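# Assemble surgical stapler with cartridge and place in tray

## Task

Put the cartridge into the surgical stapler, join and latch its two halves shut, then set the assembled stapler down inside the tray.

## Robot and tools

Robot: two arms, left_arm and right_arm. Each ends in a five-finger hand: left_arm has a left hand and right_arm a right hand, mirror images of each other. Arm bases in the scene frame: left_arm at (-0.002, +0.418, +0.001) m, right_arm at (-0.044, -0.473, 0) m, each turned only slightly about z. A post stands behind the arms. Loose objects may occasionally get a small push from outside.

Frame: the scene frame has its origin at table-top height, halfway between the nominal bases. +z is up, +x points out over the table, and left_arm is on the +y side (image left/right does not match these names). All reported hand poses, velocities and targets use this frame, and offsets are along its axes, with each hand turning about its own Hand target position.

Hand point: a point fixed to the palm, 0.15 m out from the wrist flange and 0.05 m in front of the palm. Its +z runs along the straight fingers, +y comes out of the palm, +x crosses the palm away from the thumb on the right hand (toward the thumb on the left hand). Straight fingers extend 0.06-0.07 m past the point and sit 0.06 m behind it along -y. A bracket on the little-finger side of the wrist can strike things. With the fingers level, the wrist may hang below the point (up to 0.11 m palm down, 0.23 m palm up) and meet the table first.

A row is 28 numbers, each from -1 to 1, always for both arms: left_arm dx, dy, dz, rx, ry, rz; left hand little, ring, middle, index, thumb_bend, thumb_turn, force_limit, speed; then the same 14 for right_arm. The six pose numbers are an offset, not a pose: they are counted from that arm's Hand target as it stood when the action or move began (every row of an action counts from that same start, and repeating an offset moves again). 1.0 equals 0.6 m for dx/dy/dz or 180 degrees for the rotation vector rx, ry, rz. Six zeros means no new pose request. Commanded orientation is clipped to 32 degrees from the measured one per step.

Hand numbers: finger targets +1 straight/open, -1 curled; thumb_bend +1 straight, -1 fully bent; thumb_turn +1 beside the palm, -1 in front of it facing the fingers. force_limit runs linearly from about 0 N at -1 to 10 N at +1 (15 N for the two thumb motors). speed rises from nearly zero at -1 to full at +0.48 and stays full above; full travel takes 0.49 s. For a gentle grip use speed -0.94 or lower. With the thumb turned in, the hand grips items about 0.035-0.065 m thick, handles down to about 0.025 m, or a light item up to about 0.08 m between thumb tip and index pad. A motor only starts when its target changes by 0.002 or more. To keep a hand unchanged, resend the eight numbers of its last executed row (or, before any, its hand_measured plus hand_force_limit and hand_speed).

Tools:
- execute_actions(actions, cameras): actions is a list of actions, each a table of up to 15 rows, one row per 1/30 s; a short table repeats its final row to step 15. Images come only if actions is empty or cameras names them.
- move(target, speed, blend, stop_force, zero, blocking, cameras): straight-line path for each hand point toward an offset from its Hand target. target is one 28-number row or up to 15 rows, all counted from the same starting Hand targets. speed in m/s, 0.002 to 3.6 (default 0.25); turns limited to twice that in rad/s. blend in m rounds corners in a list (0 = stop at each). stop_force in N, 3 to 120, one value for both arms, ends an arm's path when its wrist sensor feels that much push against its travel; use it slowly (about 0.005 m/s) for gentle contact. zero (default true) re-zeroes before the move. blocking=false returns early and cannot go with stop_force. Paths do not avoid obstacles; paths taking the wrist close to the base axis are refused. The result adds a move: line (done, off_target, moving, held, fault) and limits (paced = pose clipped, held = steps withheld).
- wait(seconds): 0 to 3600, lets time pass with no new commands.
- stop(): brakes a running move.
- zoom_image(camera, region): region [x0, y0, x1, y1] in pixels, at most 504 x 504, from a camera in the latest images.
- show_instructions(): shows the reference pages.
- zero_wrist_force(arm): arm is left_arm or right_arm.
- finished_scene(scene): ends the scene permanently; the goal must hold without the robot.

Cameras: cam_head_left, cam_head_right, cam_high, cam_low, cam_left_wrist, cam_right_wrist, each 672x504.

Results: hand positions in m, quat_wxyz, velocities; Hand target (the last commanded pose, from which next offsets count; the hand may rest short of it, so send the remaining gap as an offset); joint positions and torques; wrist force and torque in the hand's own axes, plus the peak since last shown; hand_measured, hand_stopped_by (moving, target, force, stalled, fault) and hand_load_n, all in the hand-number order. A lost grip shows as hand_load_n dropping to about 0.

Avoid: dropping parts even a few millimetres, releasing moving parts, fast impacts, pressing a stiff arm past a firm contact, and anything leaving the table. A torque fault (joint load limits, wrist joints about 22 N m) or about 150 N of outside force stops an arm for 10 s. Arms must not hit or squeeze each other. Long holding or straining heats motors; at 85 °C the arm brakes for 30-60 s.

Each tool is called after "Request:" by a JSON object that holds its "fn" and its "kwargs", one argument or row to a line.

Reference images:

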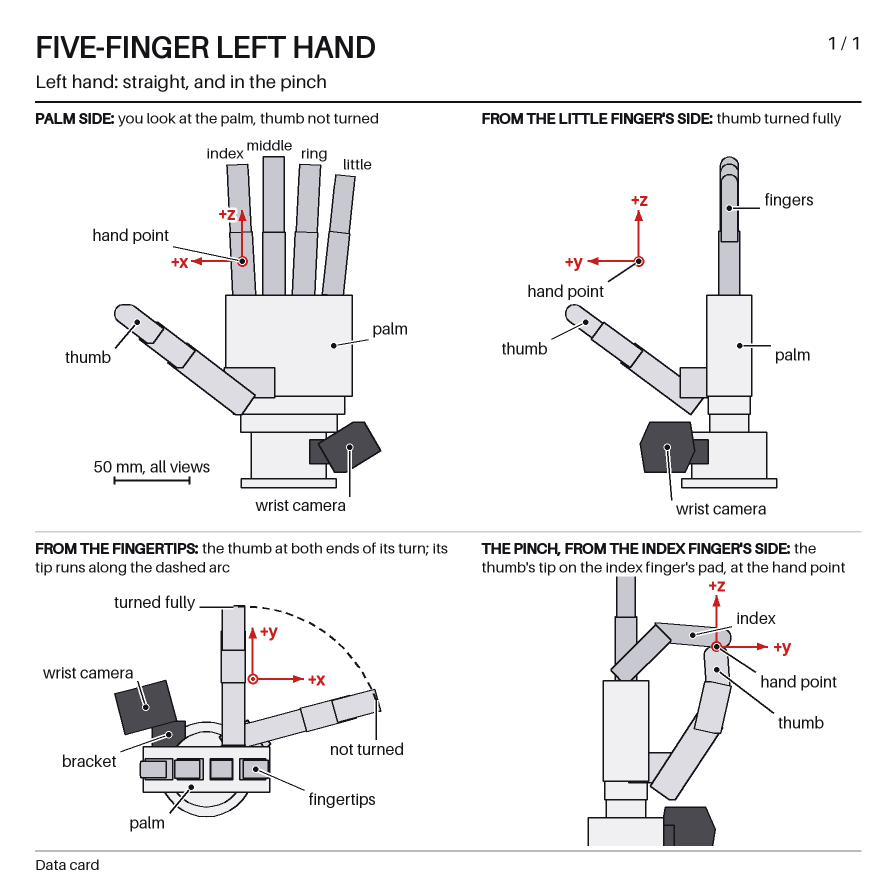

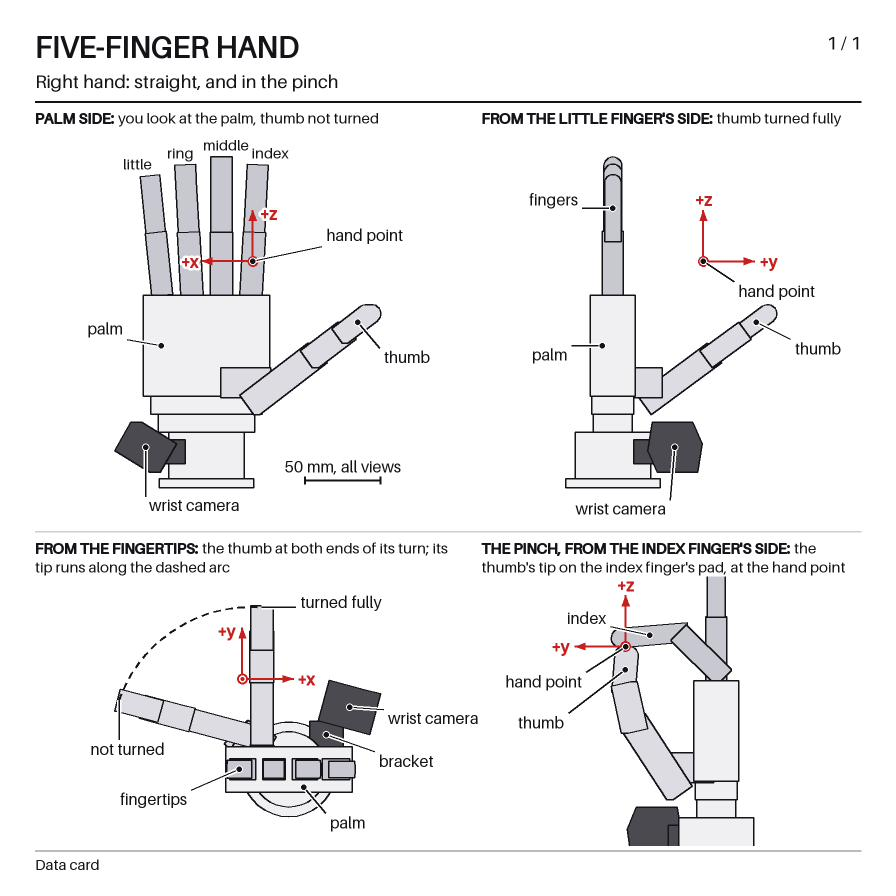

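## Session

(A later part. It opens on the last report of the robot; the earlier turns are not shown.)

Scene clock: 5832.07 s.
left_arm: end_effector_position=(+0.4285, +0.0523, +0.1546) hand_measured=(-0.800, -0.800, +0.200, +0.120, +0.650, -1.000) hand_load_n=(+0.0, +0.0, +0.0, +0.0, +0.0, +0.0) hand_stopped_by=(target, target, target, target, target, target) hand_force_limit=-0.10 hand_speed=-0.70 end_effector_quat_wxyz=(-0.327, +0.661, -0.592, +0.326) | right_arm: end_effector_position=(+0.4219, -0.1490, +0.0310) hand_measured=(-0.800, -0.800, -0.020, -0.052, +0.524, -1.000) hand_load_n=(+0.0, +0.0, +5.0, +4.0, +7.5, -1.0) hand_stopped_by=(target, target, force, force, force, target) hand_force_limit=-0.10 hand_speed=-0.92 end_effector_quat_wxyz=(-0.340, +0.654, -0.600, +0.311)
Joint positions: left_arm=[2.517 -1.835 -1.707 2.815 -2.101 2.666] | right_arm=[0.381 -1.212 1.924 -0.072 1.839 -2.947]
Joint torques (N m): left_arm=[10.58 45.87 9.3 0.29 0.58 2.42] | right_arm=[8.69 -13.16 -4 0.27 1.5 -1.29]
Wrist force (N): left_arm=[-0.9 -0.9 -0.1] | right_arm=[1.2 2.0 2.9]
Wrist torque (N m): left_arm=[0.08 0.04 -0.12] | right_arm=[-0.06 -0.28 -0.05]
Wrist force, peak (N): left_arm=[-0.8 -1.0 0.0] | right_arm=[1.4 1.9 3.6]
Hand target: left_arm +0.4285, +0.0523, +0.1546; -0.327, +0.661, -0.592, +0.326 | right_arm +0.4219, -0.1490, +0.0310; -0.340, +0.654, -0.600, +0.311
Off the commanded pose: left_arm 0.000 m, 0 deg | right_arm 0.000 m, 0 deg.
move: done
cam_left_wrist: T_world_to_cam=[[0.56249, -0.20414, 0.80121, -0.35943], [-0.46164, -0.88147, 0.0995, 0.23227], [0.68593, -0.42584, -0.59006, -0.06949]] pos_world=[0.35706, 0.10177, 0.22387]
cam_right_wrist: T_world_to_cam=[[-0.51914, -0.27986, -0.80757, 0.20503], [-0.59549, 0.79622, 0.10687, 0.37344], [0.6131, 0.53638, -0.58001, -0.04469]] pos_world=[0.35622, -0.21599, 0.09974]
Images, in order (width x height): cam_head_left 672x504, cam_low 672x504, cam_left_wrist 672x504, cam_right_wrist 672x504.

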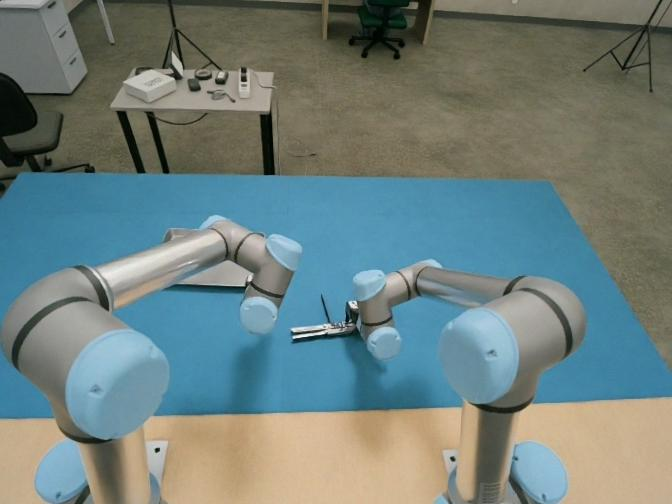

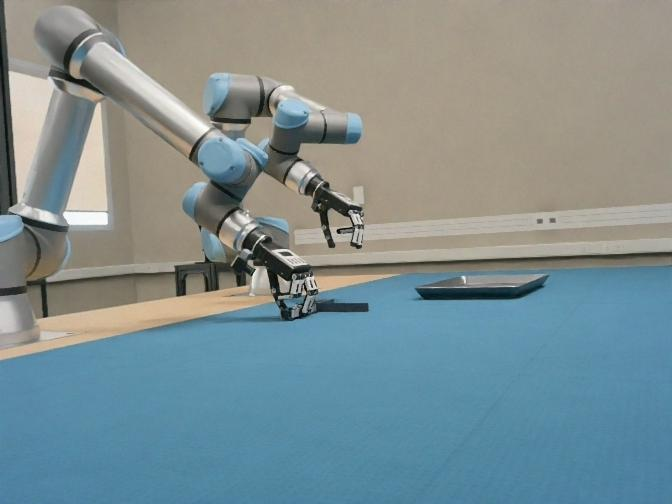

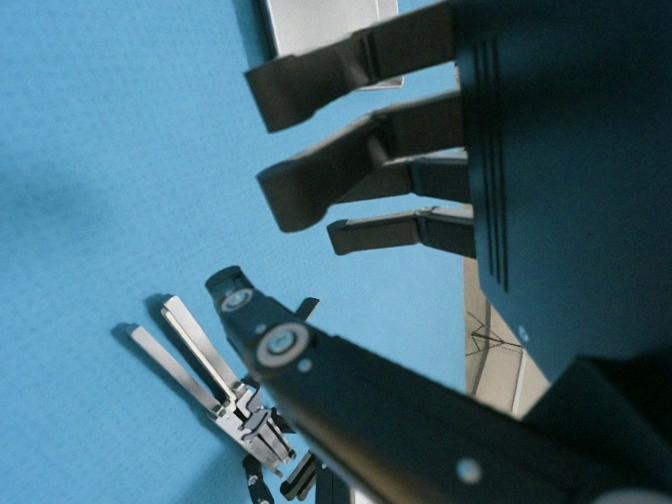

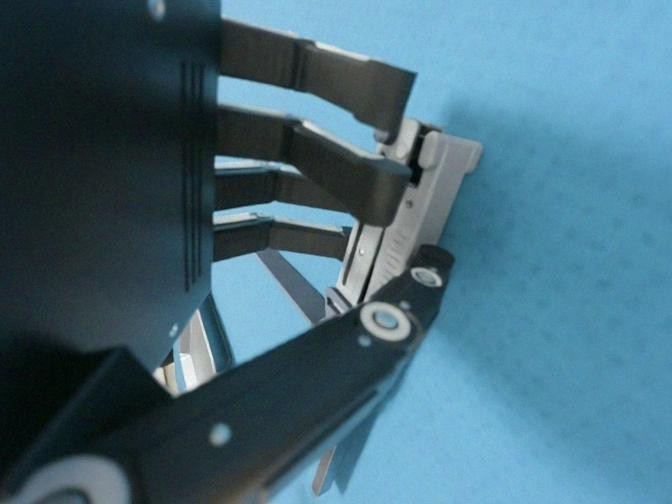

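Request:
{"fn": "move", "kwargs": {
  "target": [0,0,0,0,0,0,-0.8,-0.8,0.2,0.12,0.65,-1,-0.1,-0.7,0,0,0,0,0,0,-0.8,-0.8,0.1,0.05,0.6,-1,-0.1,-0.9]
}}

Request:
{"fn": "move", "kwargs": {
  "target": [0,0,0,0,0,0,-0.8,-0.8,0.2,0.12,0.65,-1,-0.1,-0.7,0,0,0,0,0,0,-0.8,-0.8,0.3,0.22,0.7,-1,-0.1,-0.7],
  "cameras": ["cam_left_wrist","cam_right_wrist"]
}}

Request:
{"fn": "zoom_image", "kwargs": {
  "camera": "cam_left_wrist",
  "region": [120, 260, 360, 500]
}}

Request:
{"fn": "zoom_image", "kwargs": {
  "camera": "cam_right_wrist",
  "region": [300, 100, 600, 400]
}}

Scene clock: 5873.70 s.
left_arm: end_effector_position=(+0.4285, +0.0523, +0.1546) hand_measured=(-0.800, -0.800, +0.200, +0.120, +0.650, -1.000) hand_load_n=(+0.0, +0.0, +0.0, +0.0, +0.0, +0.0) hand_stopped_by=(target, target, target, target, target, target) hand_force_limit=-0.10 hand_speed=-0.70 end_effector_quat_wxyz=(-0.327, +0.661, -0.592, +0.326) | right_arm: end_effector_position=(+0.4219, -0.1490, +0.0310) hand_measured=(-0.800, -0.800, +0.100, +0.050, +0.600, -1.000) hand_load_n=(+0.0, +0.0, +0.0, +0.0, +0.0, +0.0) hand_stopped_by=(target, target, target, target, target, target) hand_force_limit=-0.10 hand_speed=-0.90 end_effector_quat_wxyz=(-0.340, +0.654, -0.600, +0.311)
Joint positions: left_arm=[2.517 -1.835 -1.707 2.815 -2.101 2.666] | right_arm=[0.381 -1.212 1.924 -0.072 1.839 -2.947]
Joint torques (N m): left_arm=[10.12 45.36 9.99 0.26 0.69 2.32] | right_arm=[8.19 -20.42 -8.88 0.51 0.01 -1.12]
Wrist force (N): left_arm=[-0.8 -0.9 -0.2] | right_arm=[1.2 0.7 2.3]
Wrist torque (N m): left_arm=[0.09 0.03 -0.12] | right_arm=[-0.11 -0.25 -0.07]
Wrist force, peak (N): left_arm=[-0.9 -1.0 -0.2] | right_arm=[1.5 2.0 3.1]
Hand target: left_arm +0.4285, +0.0523, +0.1546; -0.327, +0.661, -0.592, +0.326 | right_arm +0.4219, -0.1490, +0.0310; -0.340, +0.654, -0.600, +0.311
Off the commanded pose: left_arm 0.000 m, 0 deg | right_arm 0.000 m, 0 deg.
move: done

Scene clock: 5874.23 s.
left_arm: end_effector_position=(+0.4285, +0.0523, +0.1546) hand_measured=(-0.800, -0.800, +0.200, +0.120, +0.650, -1.000) hand_load_n=(+0.0, +0.0, +0.0, +0.0, +0.0, +0.0) hand_stopped_by=(target, target, target, target, target, target) hand_force_limit=-0.10 hand_speed=-0.70 end_effector_quat_wxyz=(-0.327, +0.661, -0.592, +0.326) | right_arm: end_effector_position=(+0.4219, -0.1490, +0.0310) hand_measured=(-0.800, -0.800, +0.300, +0.220, +0.700, -1.000) hand_load_n=(+0.0, +0.0, +0.0, +0.0, +0.0, +0.0) hand_stopped_by=(target, target, target, target, target, target) hand_force_limit=-0.10 hand_speed=-0.70 end_effector_quat_wxyz=(-0.340, +0.654, -0.600, +0.311)
Joint positions: left_arm=[2.517 -1.835 -1.707 2.815 -2.101 2.666] | right_arm=[0.381 -1.212 1.924 -0.072 1.839 -2.947]
Joint torques (N m): left_arm=[10.93 45.68 9.46 0.19 0.81 2.34] | right_arm=[7.12 -21.99 -8.78 0.55 0.05 -1.25]
Wrist force (N): left_arm=[-0.6 -0.9 -0.1] | right_arm=[1.2 0.8 2.5]
Wrist torque (N m): left_arm=[0.09 0.00 -0.10] | right_arm=[-0.11 -0.27 -0.06]
Wrist force, peak (N): left_arm=[-0.7 -0.9 -0.4] | right_arm=[1.2 0.8 2.8]
Hand target: left_arm +0.4285, +0.0523, +0.1546; -0.327, +0.661, -0.592, +0.326 | right_arm +0.4219, -0.1490, +0.0310; -0.340, +0.654, -0.600, +0.311
Off the commanded pose: left_arm 0.000 m, 0 deg | right_arm 0.000 m, 0 deg.
move: done
cam_left_wrist: T_world_to_cam=[[0.56249, -0.20414, 0.80121, -0.35943], [-0.46164, -0.88147, 0.0995, 0.23227], [0.68593, -0.42584, -0.59006, -0.06949]] pos_world=[0.35706, 0.10177, 0.22387]
cam_right_wrist: T_world_to_cam=[[-0.51914, -0.27986, -0.80757, 0.20503], [-0.59549, 0.79622, 0.10687, 0.37344], [0.6131, 0.53638, -0.58001, -0.04469]] pos_world=[0.35622, -0.21599, 0.09974]

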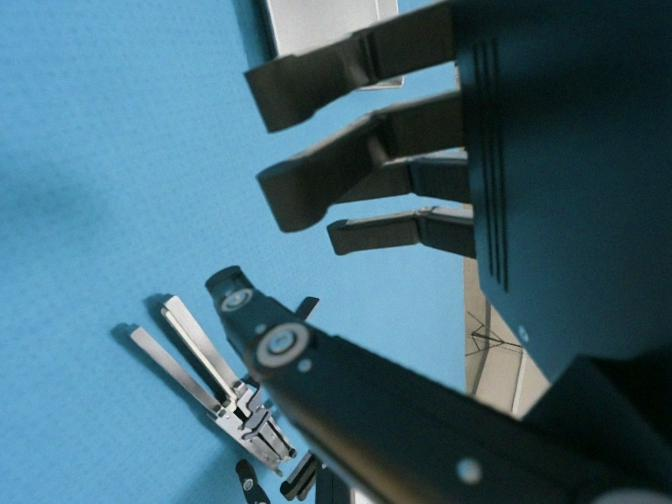

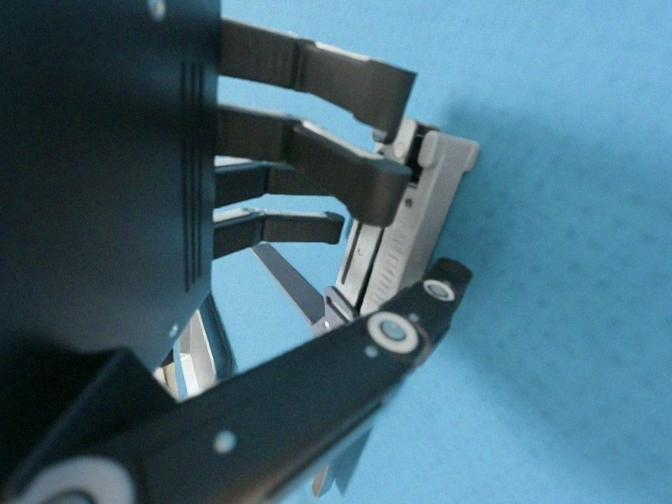

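Scaled by 2.100 from the camera's image (finer frame: 960x720).

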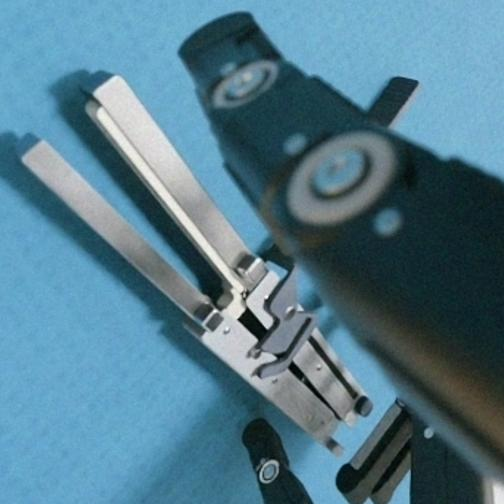

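Scaled by 1.680 from the camera's image (finer frame: 960x720).

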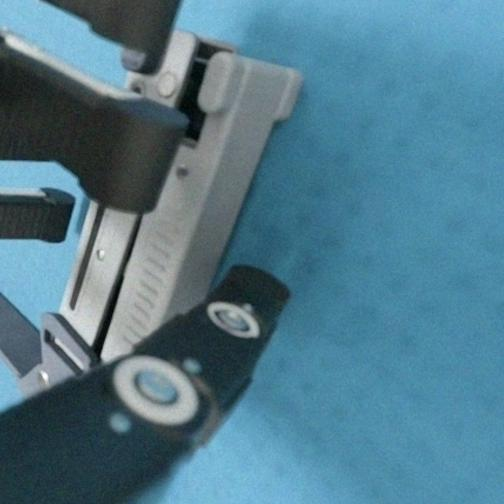

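Request:
{"fn": "move", "kwargs": {
  "target": [
    [0,0,0,0,0,0,-0.8,-0.8,0.2,0.12,0.65,-1,-0.1,-0.7,0,0,0.12,0,0,0,-0.8,-0.8,0.3,0.22,0.7,-1,-0.1,-0.7],
    [0,0,0,0,0,0,-0.8,-0.8,0.2,0.12,0.65,-1,-0.1,-0.7,-0.03,-0.2,0.25,0,0,0,-0.8,-0.8,0.3,0.22,0.7,-1,-0.1,-0.7]
  ],
  "speed": 0.08,
  "blend": 0.01
}}

Request:
{"fn": "move", "kwargs": {
  "target": [0,0,0,0,0,0,-0.8,-0.8,0.2,0.12,0.65,-1,-0.1,-0.7,0.08,0.09,0.0,0,0.14,-0.0278,-0.99,-0.99,-0.99,-0.99,0.9,1,0.4,-0.3],
  "speed": 0.08,
  "cameras": ["cam_left_wrist","cam_right_wrist","cam_head_left"]
}}

Scene clock: 5902.57 s.
left_arm: end_effector_position=(+0.4285, +0.0523, +0.1546) hand_measured=(-0.800, -0.800, +0.200, +0.120, +0.650, -1.000) hand_load_n=(+0.0, +0.0, +0.0, +0.0, +0.0, +0.0) hand_stopped_by=(target, target, target, target, target, target) hand_force_limit=-0.10 hand_speed=-0.70 end_effector_quat_wxyz=(-0.327, +0.661, -0.592, +0.326) | right_arm: end_effector_position=(+0.4039, -0.2689, +0.1810) hand_measured=(-0.800, -0.800, +0.300, +0.220, +0.700, -1.000) hand_load_n=(+0.0, +0.0, +0.0, +0.0, +0.0, +0.0) hand_stopped_by=(target, target, target, target, target, target) hand_force_limit=-0.10 hand_speed=-0.70 end_effector_quat_wxyz=(-0.340, +0.654, -0.600, +0.311)
Joint positions: left_arm=[2.517 -1.835 -1.707 2.815 -2.101 2.666] | right_arm=[0.052 -1.613 1.954 0.271 1.572 -3.141]
Joint torques (N m): left_arm=[10.34 45.38 10.4 0.27 0.65 2.42] | right_arm=[-9.85 -30.82 -6.85 1.43 -2.81 -1.52]
Wrist force (N): left_arm=[-0.6 -0.8 -0.2] | right_arm=[0.9 0.4 2.6]
Wrist torque (N m): left_arm=[0.10 0.00 -0.11] | right_arm=[-0.18 -0.20 0.00]
Wrist force, peak (N): left_arm=[-0.9 -1.0 -0.3] | right_arm=[1.1 2.1 2.9]
Hand target: left_arm +0.4285, +0.0523, +0.1546; -0.327, +0.661, -0.592, +0.326 | right_arm +0.4039, -0.2690, +0.1810; -0.340, +0.654, -0.600, +0.311
Off the commanded pose: left_arm 0.000 m, 0 deg | right_arm 0.000 m, 0 deg.
move: done

Scene clock: 5905.97 s.
left_arm: end_effector_position=(+0.4285, +0.0523, +0.1546) hand_measured=(-0.800, -0.800, +0.200, +0.120, +0.650, -1.000) hand_load_n=(+0.0, +0.0, +0.0, +0.0, +0.0, +0.0) hand_stopped_by=(target, target, target, target, target, target) hand_force_limit=-0.10 hand_speed=-0.70 end_effector_quat_wxyz=(-0.327, +0.661, -0.592, +0.326) | right_arm: end_effector_position=(+0.4519, -0.2150, +0.1810) hand_measured=(-0.990, -0.990, -0.990, -0.990, +0.900, +1.000) hand_load_n=(+0.0, +0.0, +0.5, +0.0, +0.0, -0.5) hand_stopped_by=(target, target, target, target, target, target) hand_force_limit=0.40 hand_speed=-0.30 end_effector_quat_wxyz=(-0.187, +0.680, -0.687, +0.176)
Joint positions: left_arm=[2.517 -1.835 -1.707 2.815 -2.101 2.666] | right_arm=[0.166 -1.177 1.378 0.857 1.658 -2.951]
Joint torques (N m): left_arm=[9.83 45.51 9.78 0.31 0.75 2.32] | right_arm=[8.68 -15.33 -32.91 3.01 2.82 1.55]
Wrist force (N): left_arm=[-0.8 -0.9 -0.2] | right_arm=[1.1 0.2 2.9]
Wrist torque (N m): left_arm=[0.09 0.02 -0.11] | right_arm=[-0.25 -0.29 -0.09]
Wrist force, peak (N): left_arm=[-0.8 -1.0 -0.4] | right_arm=[1.9 0.2 2.9]
Hand target: left_arm +0.4285, +0.0523, +0.1546; -0.327, +0.661, -0.592, +0.326 | right_arm +0.4519, -0.2150, +0.1810; -0.187, +0.680, -0.687, +0.176
Off the commanded pose: left_arm 0.000 m, 0 deg | right_arm 0.000 m, 0 deg.
move: done
cam_left_wrist: T_world_to_cam=[[0.56249, -0.20414, 0.80121, -0.35943], [-0.46164, -0.88147, 0.0995, 0.23227], [0.68593, -0.42584, -0.59006, -0.06949]] pos_world=[0.35706, 0.10177, 0.22387]
cam_right_wrist: T_world_to_cam=[[-0.83474, -0.21973, -0.50491, 0.424], [-0.42404, 0.84146, 0.33486, 0.3188], [0.35128, 0.49362, -0.79558, 0.20746]] pos_world=[0.41624, -0.2775, 0.27238]
Images, in order (width x height): cam_head_left 672x504, cam_left_wrist 672x504, cam_right_wrist 672x504.

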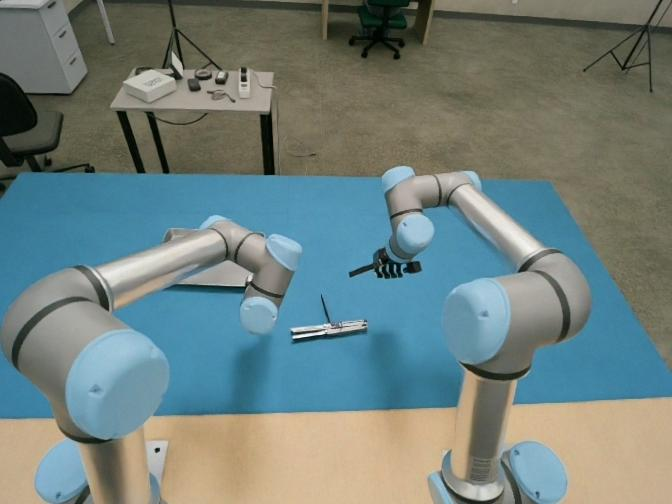

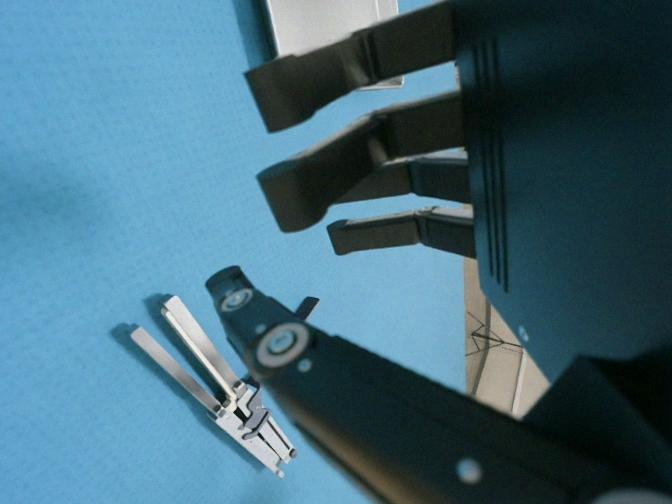

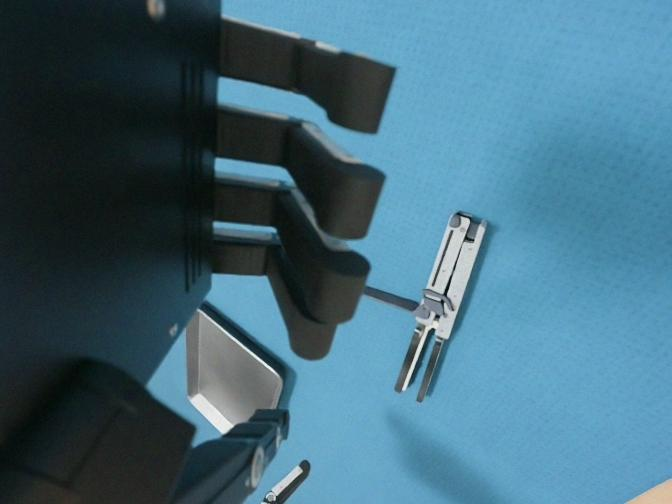

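Request:
{"fn": "zoom_image", "kwargs": {
  "camera": "cam_right_wrist",
  "region": [350, 200, 550, 410]
}}

Scaled by 2.400 from the camera's image (finer frame: 960x720).

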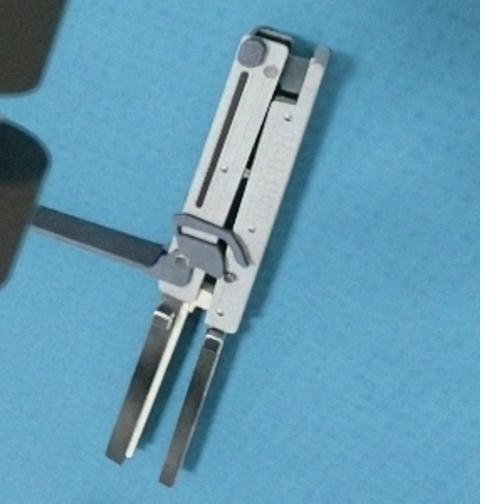

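Request:
{"fn": "move", "kwargs": {
  "target": [
    [-0.0398,-0.1805,-0.1077,0,0,0.0167,-0.8,-0.8,0.26,0.18,0.65,-1,-0.1,-0.7,0,0,0,0,0,0,-0.99,-0.99,-0.99,-0.99,0.9,1,0.4,-0.3],
    [-0.0398,-0.1805,-0.2027,0,0,0.0167,-0.8,-0.8,0.26,0.18,0.65,-1,-0.1,-0.7,0,0,0,0,0,0,-0.99,-0.99,-0.99,-0.99,0.9,1,0.4,-0.3]
  ],
  "speed": 0.06,
  "cameras": ["cam_left_wrist","cam_right_wrist"]
}}

Request:
{"fn": "zoom_image", "kwargs": {
  "camera": "cam_right_wrist",
  "region": [300, 200, 550, 450]
}}

Scene clock: 5937.60 s.
left_arm: end_effector_position=(+0.4046, -0.0560, +0.0331) hand_measured=(-0.800, -0.800, +0.260, +0.180, +0.650, -1.000) hand_load_n=(+0.0, +0.0, +0.0, +0.0, +0.0, +0.0) hand_stopped_by=(target, target, target, target, target, target) hand_force_limit=-0.10 hand_speed=-0.70 end_effector_quat_wxyz=(-0.336, +0.676, -0.574, +0.317) | right_arm: end_effector_position=(+0.4519, -0.2150, +0.1810) hand_measured=(-0.990, -0.990, -0.990, -0.990, +0.900, +1.000) hand_load_n=(+0.0, +0.5, +0.0, +0.0, +0.0, +0.0) hand_stopped_by=(target, target, target, target, target, target) hand_force_limit=0.40 hand_speed=-0.30 end_effector_quat_wxyz=(-0.187, +0.680, -0.687, +0.176)
Joint positions: left_arm=[2.285 -2.195 -1.542 2.859 -2.3 2.413] | right_arm=[0.166 -1.177 1.378 0.857 1.658 -2.951]
Joint torques (N m): left_arm=[-3.94 19.85 6.65 0.15 -1.22 2.14] | right_arm=[9.38 -15.36 -33.42 2.87 2.77 1.69]
Wrist force (N): left_arm=[-0.6 -0.8 -0.6] | right_arm=[1.1 0.7 2.8]
Wrist torque (N m): left_arm=[0.13 -0.02 0.00] | right_arm=[-0.17 -0.29 -0.08]
Wrist force, peak (N): left_arm=[-1.8 -1.7 1.0] | right_arm=[1.4 0.4 3.2]
Hand target: left_arm +0.4046, -0.0560, +0.0329; -0.336, +0.676, -0.574, +0.317 | right_arm +0.4519, -0.2150, +0.1810; -0.187, +0.680, -0.687, +0.176
Off the commanded pose: left_arm 0.000 m, 0 deg | right_arm 0.000 m, 0 deg.
move: done
cam_left_wrist: T_world_to_cam=[[0.57243, -0.17421, 0.80124, -0.2731], [-0.41469, -0.90449, 0.0996, 0.11757], [0.70736, -0.38928, -0.59, -0.17753]] pos_world=[0.33066, -0.01034, 0.10237]
cam_right_wrist: T_world_to_cam=[[-0.83487, -0.21972, -0.50469, 0.42408], [-0.42395, 0.84147, 0.33497, 0.31878], [0.35108, 0.49362, -0.79567, 0.20754]] pos_world=[0.41634, -0.2775, 0.27238]

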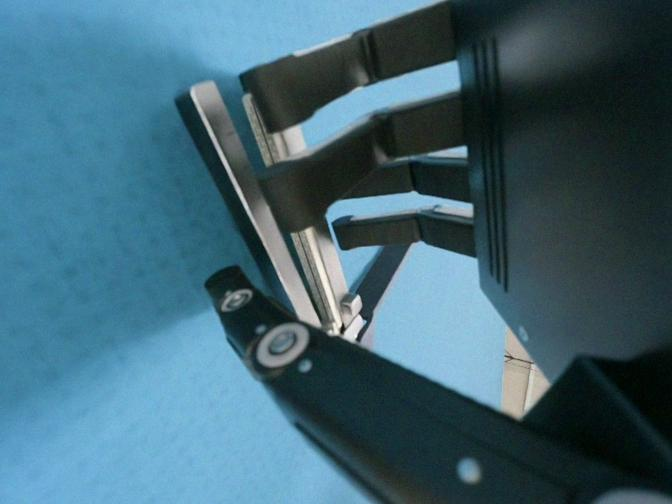

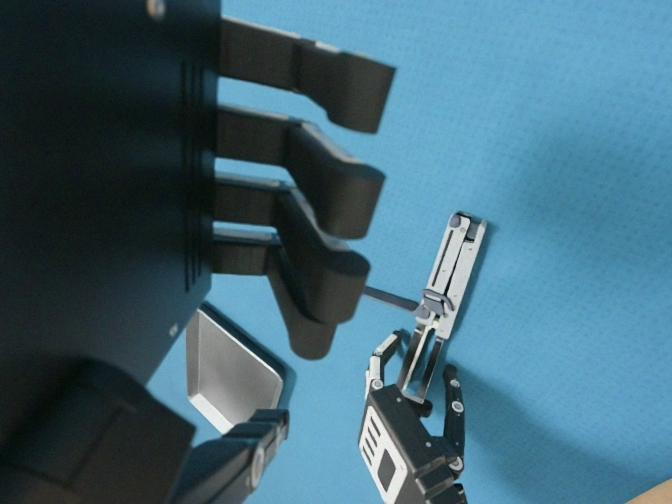

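Scaled by 2.016 from the camera's image (finer frame: 960x720).

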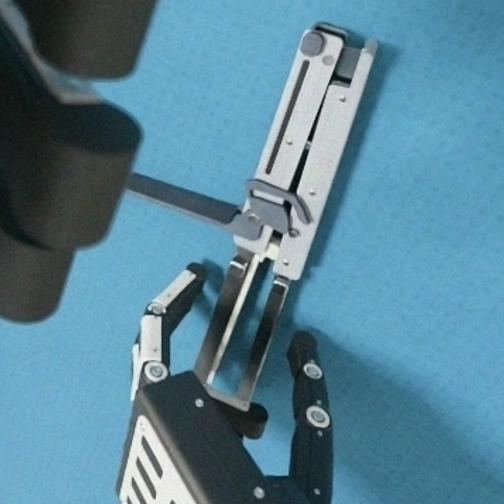

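Close grip (medium).

Request:
{"fn": "move", "kwargs": {
  "target": [0,0,0,0,0,0,-0.8,-0.8,0.0,-0.1,0.3,-1,-0.45,-0.88,0,0,0,0,0,0,-0.99,-0.99,-0.99,-0.99,0.9,1,0.4,-0.3]
}}

Request:
{"fn": "move", "kwargs": {
  "target": [0,0,0,0,0,0,-0.8,-0.8,-0.05,-0.16,0.2,-1,0.0,-0.92,0,0,0,0,0,0,-0.99,-0.99,-0.99,-0.99,0.9,1,0.4,-0.3],
  "cameras": ["cam_left_wrist","cam_right_wrist"]
}}

Request:
{"fn": "zoom_image", "kwargs": {
  "camera": "cam_right_wrist",
  "region": [350, 200, 550, 400]
}}

Scene clock: 5944.03 s.
left_arm: end_effector_position=(+0.4046, -0.0560, +0.0329) hand_measured=(-0.800, -0.800, +0.000, -0.042, +0.510, -1.000) hand_load_n=(+0.0, +0.0, +2.5, +2.5, +4.0, -0.5) hand_stopped_by=(target, target, target, force, force, target) hand_force_limit=-0.45 hand_speed=-0.88 end_effector_quat_wxyz=(-0.336, +0.676, -0.574, +0.317) | right_arm: end_effector_position=(+0.4519, -0.2150, +0.1810) hand_measured=(-0.990, -0.990, -0.990, -0.990, +0.900, +1.000) hand_load_n=(+0.0, +0.5, +0.0, +0.0, +0.0, +0.0) hand_stopped_by=(target, target, target, target, target, target) hand_force_limit=0.40 hand_speed=-0.30 end_effector_quat_wxyz=(-0.187, +0.680, -0.687, +0.176)
Joint positions: left_arm=[2.285 -2.195 -1.542 2.86 -2.3 2.413] | right_arm=[0.166 -1.177 1.378 0.857 1.658 -2.951]
Joint torques (N m): left_arm=[9.45 21.68 7.97 -0.01 0 1.98] | right_arm=[8.86 -16.04 -33.99 2.88 2.61 1.54]
Wrist force (N): left_arm=[-0.5 0.3 -0.1] | right_arm=[1.0 0.3 2.6]
Wrist torque (N m): left_arm=[0.16 0.00 -0.01] | right_arm=[-0.21 -0.27 -0.09]
Wrist force, peak (N): left_arm=[-0.7 -1.1 -0.6] | right_arm=[1.4 0.7 3.3]
Hand target: left_arm +0.4046, -0.0560, +0.0329; -0.336, +0.676, -0.574, +0.317 | right_arm +0.4519, -0.2150, +0.1810; -0.187, +0.680, -0.687, +0.176
Off the commanded pose: left_arm 0.000 m, 0 deg | right_arm 0.000 m, 0 deg.
move: done

Scene clock: 5944.53 s.
left_arm: end_effector_position=(+0.4046, -0.0560, +0.0329) hand_measured=(-0.800, -0.800, -0.020, -0.062, +0.506, -1.000) hand_load_n=(+0.0, +0.0, +5.5, +5.5, +7.5, -0.5) hand_stopped_by=(target, target, force, force, force, target) hand_force_limit=0.00 hand_speed=-0.92 end_effector_quat_wxyz=(-0.336, +0.676, -0.574, +0.317) | right_arm: end_effector_position=(+0.4519, -0.2150, +0.1810) hand_measured=(-0.990, -0.990, -0.990, -0.990, +0.900, +1.000) hand_load_n=(+0.0, +0.5, +0.0, +0.0, +0.0, +0.0) hand_stopped_by=(target, target, target, target, target, target) hand_force_limit=0.40 hand_speed=-0.30 end_effector_quat_wxyz=(-0.187, +0.680, -0.687, +0.176)
Joint positions: left_arm=[2.285 -2.195 -1.542 2.86 -2.3 2.413] | right_arm=[0.166 -1.177 1.378 0.857 1.658 -2.951]
Joint torques (N m): left_arm=[9.25 21.05 9.99 -0.15 0.01 2.15] | right_arm=[8.86 -15 -33.72 2.82 2.54 1.53]
Wrist force (N): left_arm=[-0.7 -0.3 -0.2] | right_arm=[1.3 0.4 2.5]
Wrist torque (N m): left_arm=[0.10 0.00 -0.01] | right_arm=[-0.19 -0.31 -0.07]
Wrist force, peak (N): left_arm=[-1.0 -0.3 -0.3] | right_arm=[1.1 0.5 3.1]
Hand target: left_arm +0.4046, -0.0560, +0.0329; -0.336, +0.676, -0.574, +0.317 | right_arm +0.4519, -0.2150, +0.1810; -0.187, +0.680, -0.687, +0.176
Off the commanded pose: left_arm 0.000 m, 0 deg | right_arm 0.000 m, 0 deg.
move: done
cam_left_wrist: T_world_to_cam=[[0.57242, -0.17437, 0.8012, -0.27302], [-0.41477, -0.90447, 0.09949, 0.11762], [0.70732, -0.38926, -0.59006, -0.17757]] pos_world=[0.33066, -0.01034, 0.10226]
cam_right_wrist: T_world_to_cam=[[-0.83487, -0.21972, -0.50469, 0.42408], [-0.42395, 0.84147, 0.33497, 0.31878], [0.35108, 0.49362, -0.79567, 0.20754]] pos_world=[0.41634, -0.2775, 0.27238]

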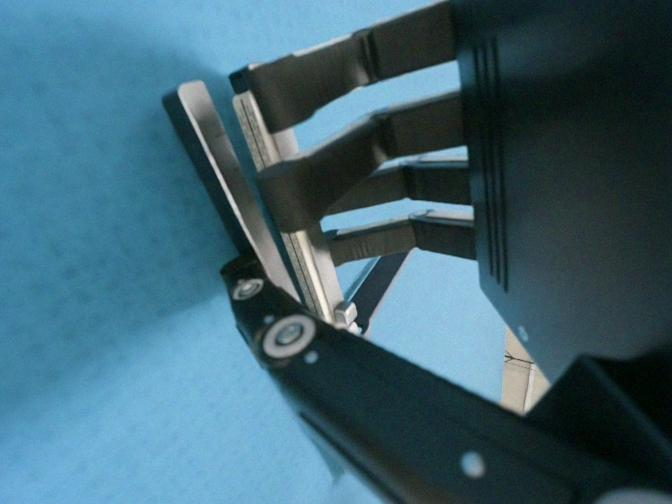

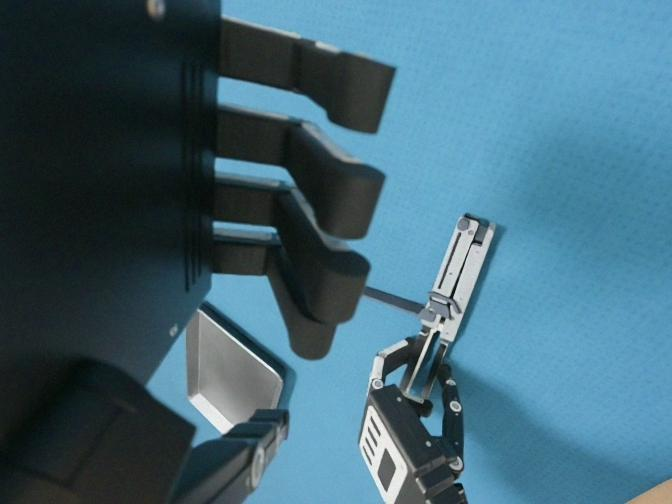

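Scaled by 2.520 from the camera's image (finer frame: 960x720).

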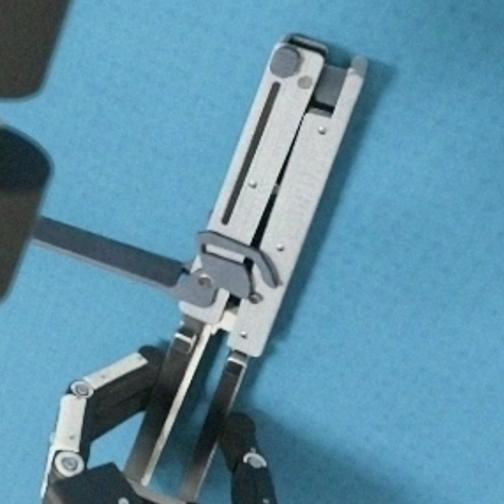

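Request:
{"fn": "move", "kwargs": {
  "target": [
    [0.04,0.0,0,0,0,-0.125,-0.8,-0.8,-0.05,-0.16,0.2,-1,0.0,-0.92,0,0,0,0,0,0,-0.99,-0.99,-0.99,-0.99,0.9,1,0.4,-0.3],
    [0.0798,-0.0105,0,0,0,-0.25,-0.8,-0.8,-0.05,-0.16,0.2,-1,0.0,-0.92,0,0,0,0,0,0,-0.99,-0.99,-0.99,-0.99,0.9,1,0.4,-0.3]
  ],
  "speed": 0.03,
  "blend": 0.005,
  "cameras": ["cam_left_wrist","cam_right_wrist","cam_low"]
}}

Request:
{"fn": "zoom_image", "kwargs": {
  "camera": "cam_right_wrist",
  "region": [350, 200, 550, 400]
}}

Scene clock: 5967.33 s.
left_arm: end_effector_position=(+0.4412, -0.0593, +0.0330) hand_measured=(-0.800, -0.800, -0.020, -0.062, +0.506, -1.000) hand_load_n=(+0.0, +0.0, +5.0, +6.0, +7.5, +0.0) hand_stopped_by=(target, target, force, force, force, target) hand_force_limit=0.00 hand_speed=-0.92 end_effector_quat_wxyz=(+0.227, -0.476, +0.748, -0.402) | right_arm: end_effector_position=(+0.4519, -0.2150, +0.1810) hand_measured=(-0.990, -0.990, -0.990, -0.990, +0.900, +1.000) hand_load_n=(+0.0, +0.0, +0.5, +0.0, -0.5, +0.0) hand_stopped_by=(target, target, target, target, target, target) hand_force_limit=0.40 hand_speed=-0.30 end_effector_quat_wxyz=(-0.187, +0.680, -0.687, +0.176)
Joint positions: left_arm=[2.534 -2.062 -1.713 3.162 -1.654 3.031] | right_arm=[0.166 -1.177 1.378 0.857 1.658 -2.951]
Joint torques (N m): left_arm=[10.49 16.36 27.33 1.36 1.27 2.22] | right_arm=[8.13 -14.59 -33.5 2.66 2.65 1.42]
Wrist force (N): left_arm=[-0.5 -0.5 -0.5] | right_arm=[0.9 0.2 2.8]
Wrist torque (N m): left_arm=[0.09 -0.04 -0.08] | right_arm=[-0.24 -0.25 -0.11]
Wrist force, peak (N): left_arm=[-0.2 -2.8 -1.5] | right_arm=[1.2 0.3 3.4]
Hand target: left_arm +0.4412, -0.0593, +0.0329; +0.227, -0.476, +0.748, -0.402 (not the last commanded pose) | right_arm +0.4519, -0.2150, +0.1810; -0.187, +0.680, -0.687, +0.176
Off the commanded pose: left_arm 0.012 m, 11 deg | right_arm 0.000 m, 0 deg.
move: off_target (left_arm; path cut at 10 s); path passed 1 of 2 targets
cam_left_wrist: T_world_to_cam=[[0.3744, -0.46669, 0.80127, -0.2245], [-0.85253, -0.51311, 0.09949, 0.34614], [0.36471, -0.72036, -0.58998, -0.07319]] pos_world=[0.40585, 0.02012, 0.10226]
cam_right_wrist: T_world_to_cam=[[-0.83487, -0.21972, -0.50469, 0.42408], [-0.42395, 0.84147, 0.33497, 0.31878], [0.35108, 0.49362, -0.79567, 0.20754]] pos_world=[0.41634, -0.2775, 0.27238]
Images, in order (width x height): cam_low 672x504, cam_left_wrist 672x504, cam_right_wrist 672x504.

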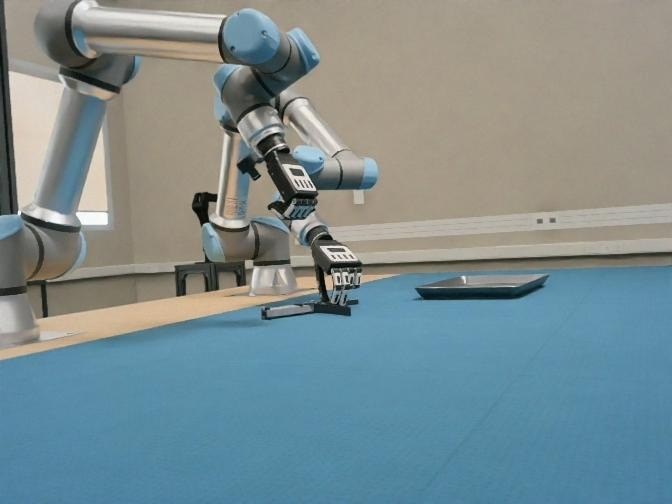

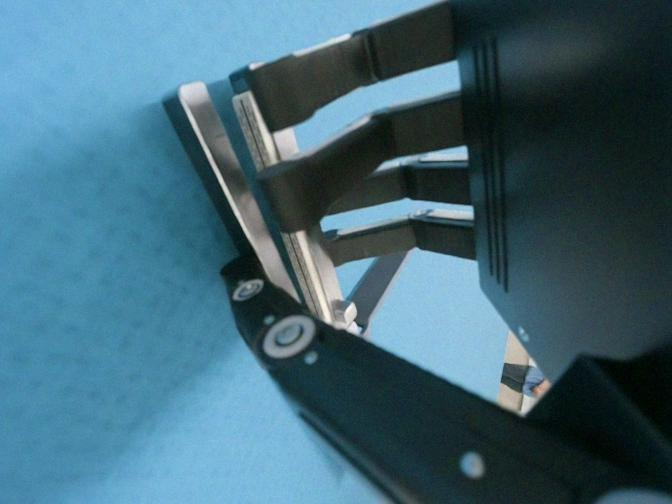

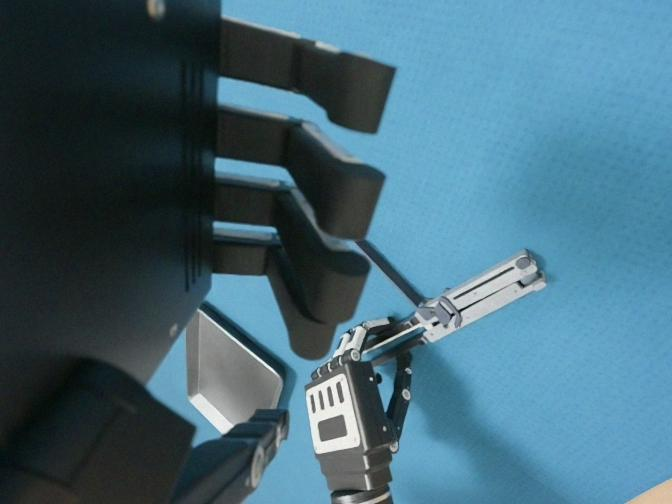

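Scaled by 2.520 from the camera's image (finer frame: 960x720).

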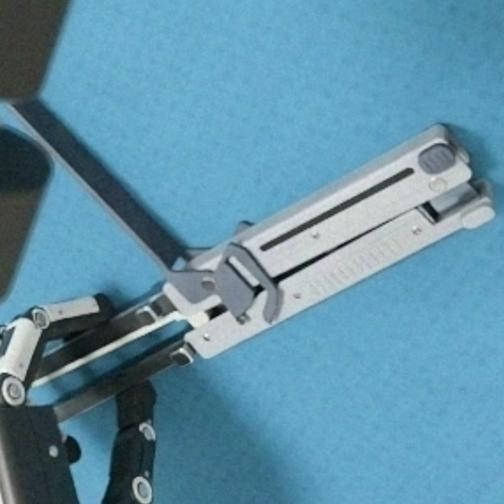

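Request:
{"fn": "move", "kwargs": {
  "target": [0.0188,-0.005,0,0,0,-0.0611,-0.8,-0.8,-0.05,-0.16,0.2,-1,0.0,-0.92,0,0,0,0,0,0,-0.99,-0.99,-0.99,-0.99,0.9,1,0.4,-0.3],
  "speed": 0.03,
  "cameras": ["cam_right_wrist","cam_head_left","cam_high"]
}}

Request:
{"fn": "zoom_image", "kwargs": {
  "camera": "cam_right_wrist",
  "region": [340, 200, 560, 400]
}}

Scene clock: 5978.67 s.
left_arm: end_effector_position=(+0.4524, -0.0623, +0.0329) hand_measured=(-0.800, -0.800, -0.020, -0.062, +0.506, -1.000) hand_load_n=(+0.0, +0.0, +4.5, +6.0, +8.0, +0.0) hand_stopped_by=(target, target, force, force, force, target) hand_force_limit=0.00 hand_speed=-0.92 end_effector_quat_wxyz=(+0.188, -0.403, +0.790, -0.422) | right_arm: end_effector_position=(+0.4519, -0.2150, +0.1810) hand_measured=(-0.990, -0.990, -0.990, -0.990, +0.900, +1.000) hand_load_n=(+0.0, +0.5, +0.0, +0.0, +0.0, +0.0) hand_stopped_by=(target, target, target, target, target, target) hand_force_limit=0.40 hand_speed=-0.30 end_effector_quat_wxyz=(-0.187, +0.680, -0.687, +0.176)
Joint positions: left_arm=[2.612 -2.079 -1.685 3.147 -1.433 3.186] | right_arm=[0.166 -1.177 1.378 0.857 1.658 -2.951]
Joint torques (N m): left_arm=[9.46 17.79 28.62 -1.44 1.57 2.37] | right_arm=[8.65 -14.7 -32.62 2.74 2.49 1.35]
Wrist force (N): left_arm=[-1.1 1.1 0.8] | right_arm=[1.0 0.6 2.8]
Wrist torque (N m): left_arm=[0.19 0.03 -0.13] | right_arm=[-0.18 -0.26 -0.09]
Wrist force, peak (N): left_arm=[-0.5 -1.8 -1.1] | right_arm=[1.3 0.8 3.5]
Hand target: left_arm +0.4524, -0.0623, +0.0329; +0.188, -0.402, +0.790, -0.422 | right_arm +0.4519, -0.2150, +0.1810; -0.187, +0.680, -0.687, +0.176
Off the commanded pose: left_arm 0.000 m, 0 deg | right_arm 0.000 m, 0 deg.
move: done
cam_right_wrist: T_world_to_cam=[[-0.83487, -0.21972, -0.50469, 0.42408], [-0.42395, 0.84147, 0.33497, 0.31878], [0.35108, 0.49362, -0.79567, 0.20754]] pos_world=[0.41634, -0.2775, 0.27238]
Images, in order (width x height): cam_head_left 672x504, cam_high 672x504, cam_right_wrist 672x504.

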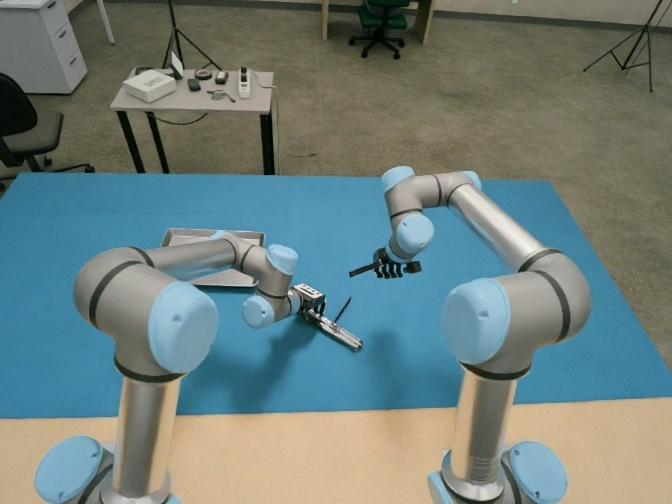

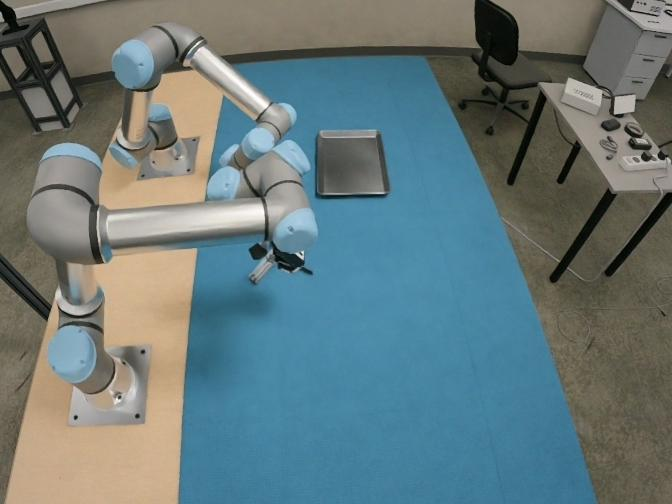

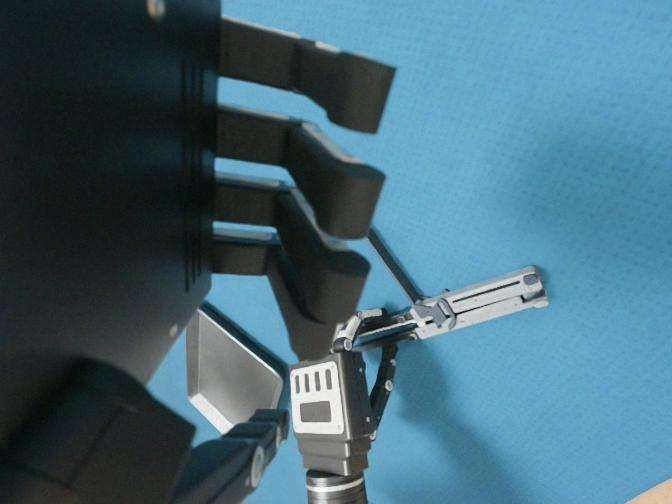

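Scaled by 2.291 from the camera's image (finer frame: 960x720).

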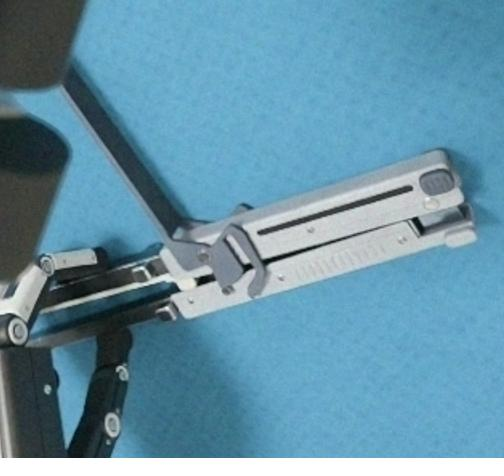

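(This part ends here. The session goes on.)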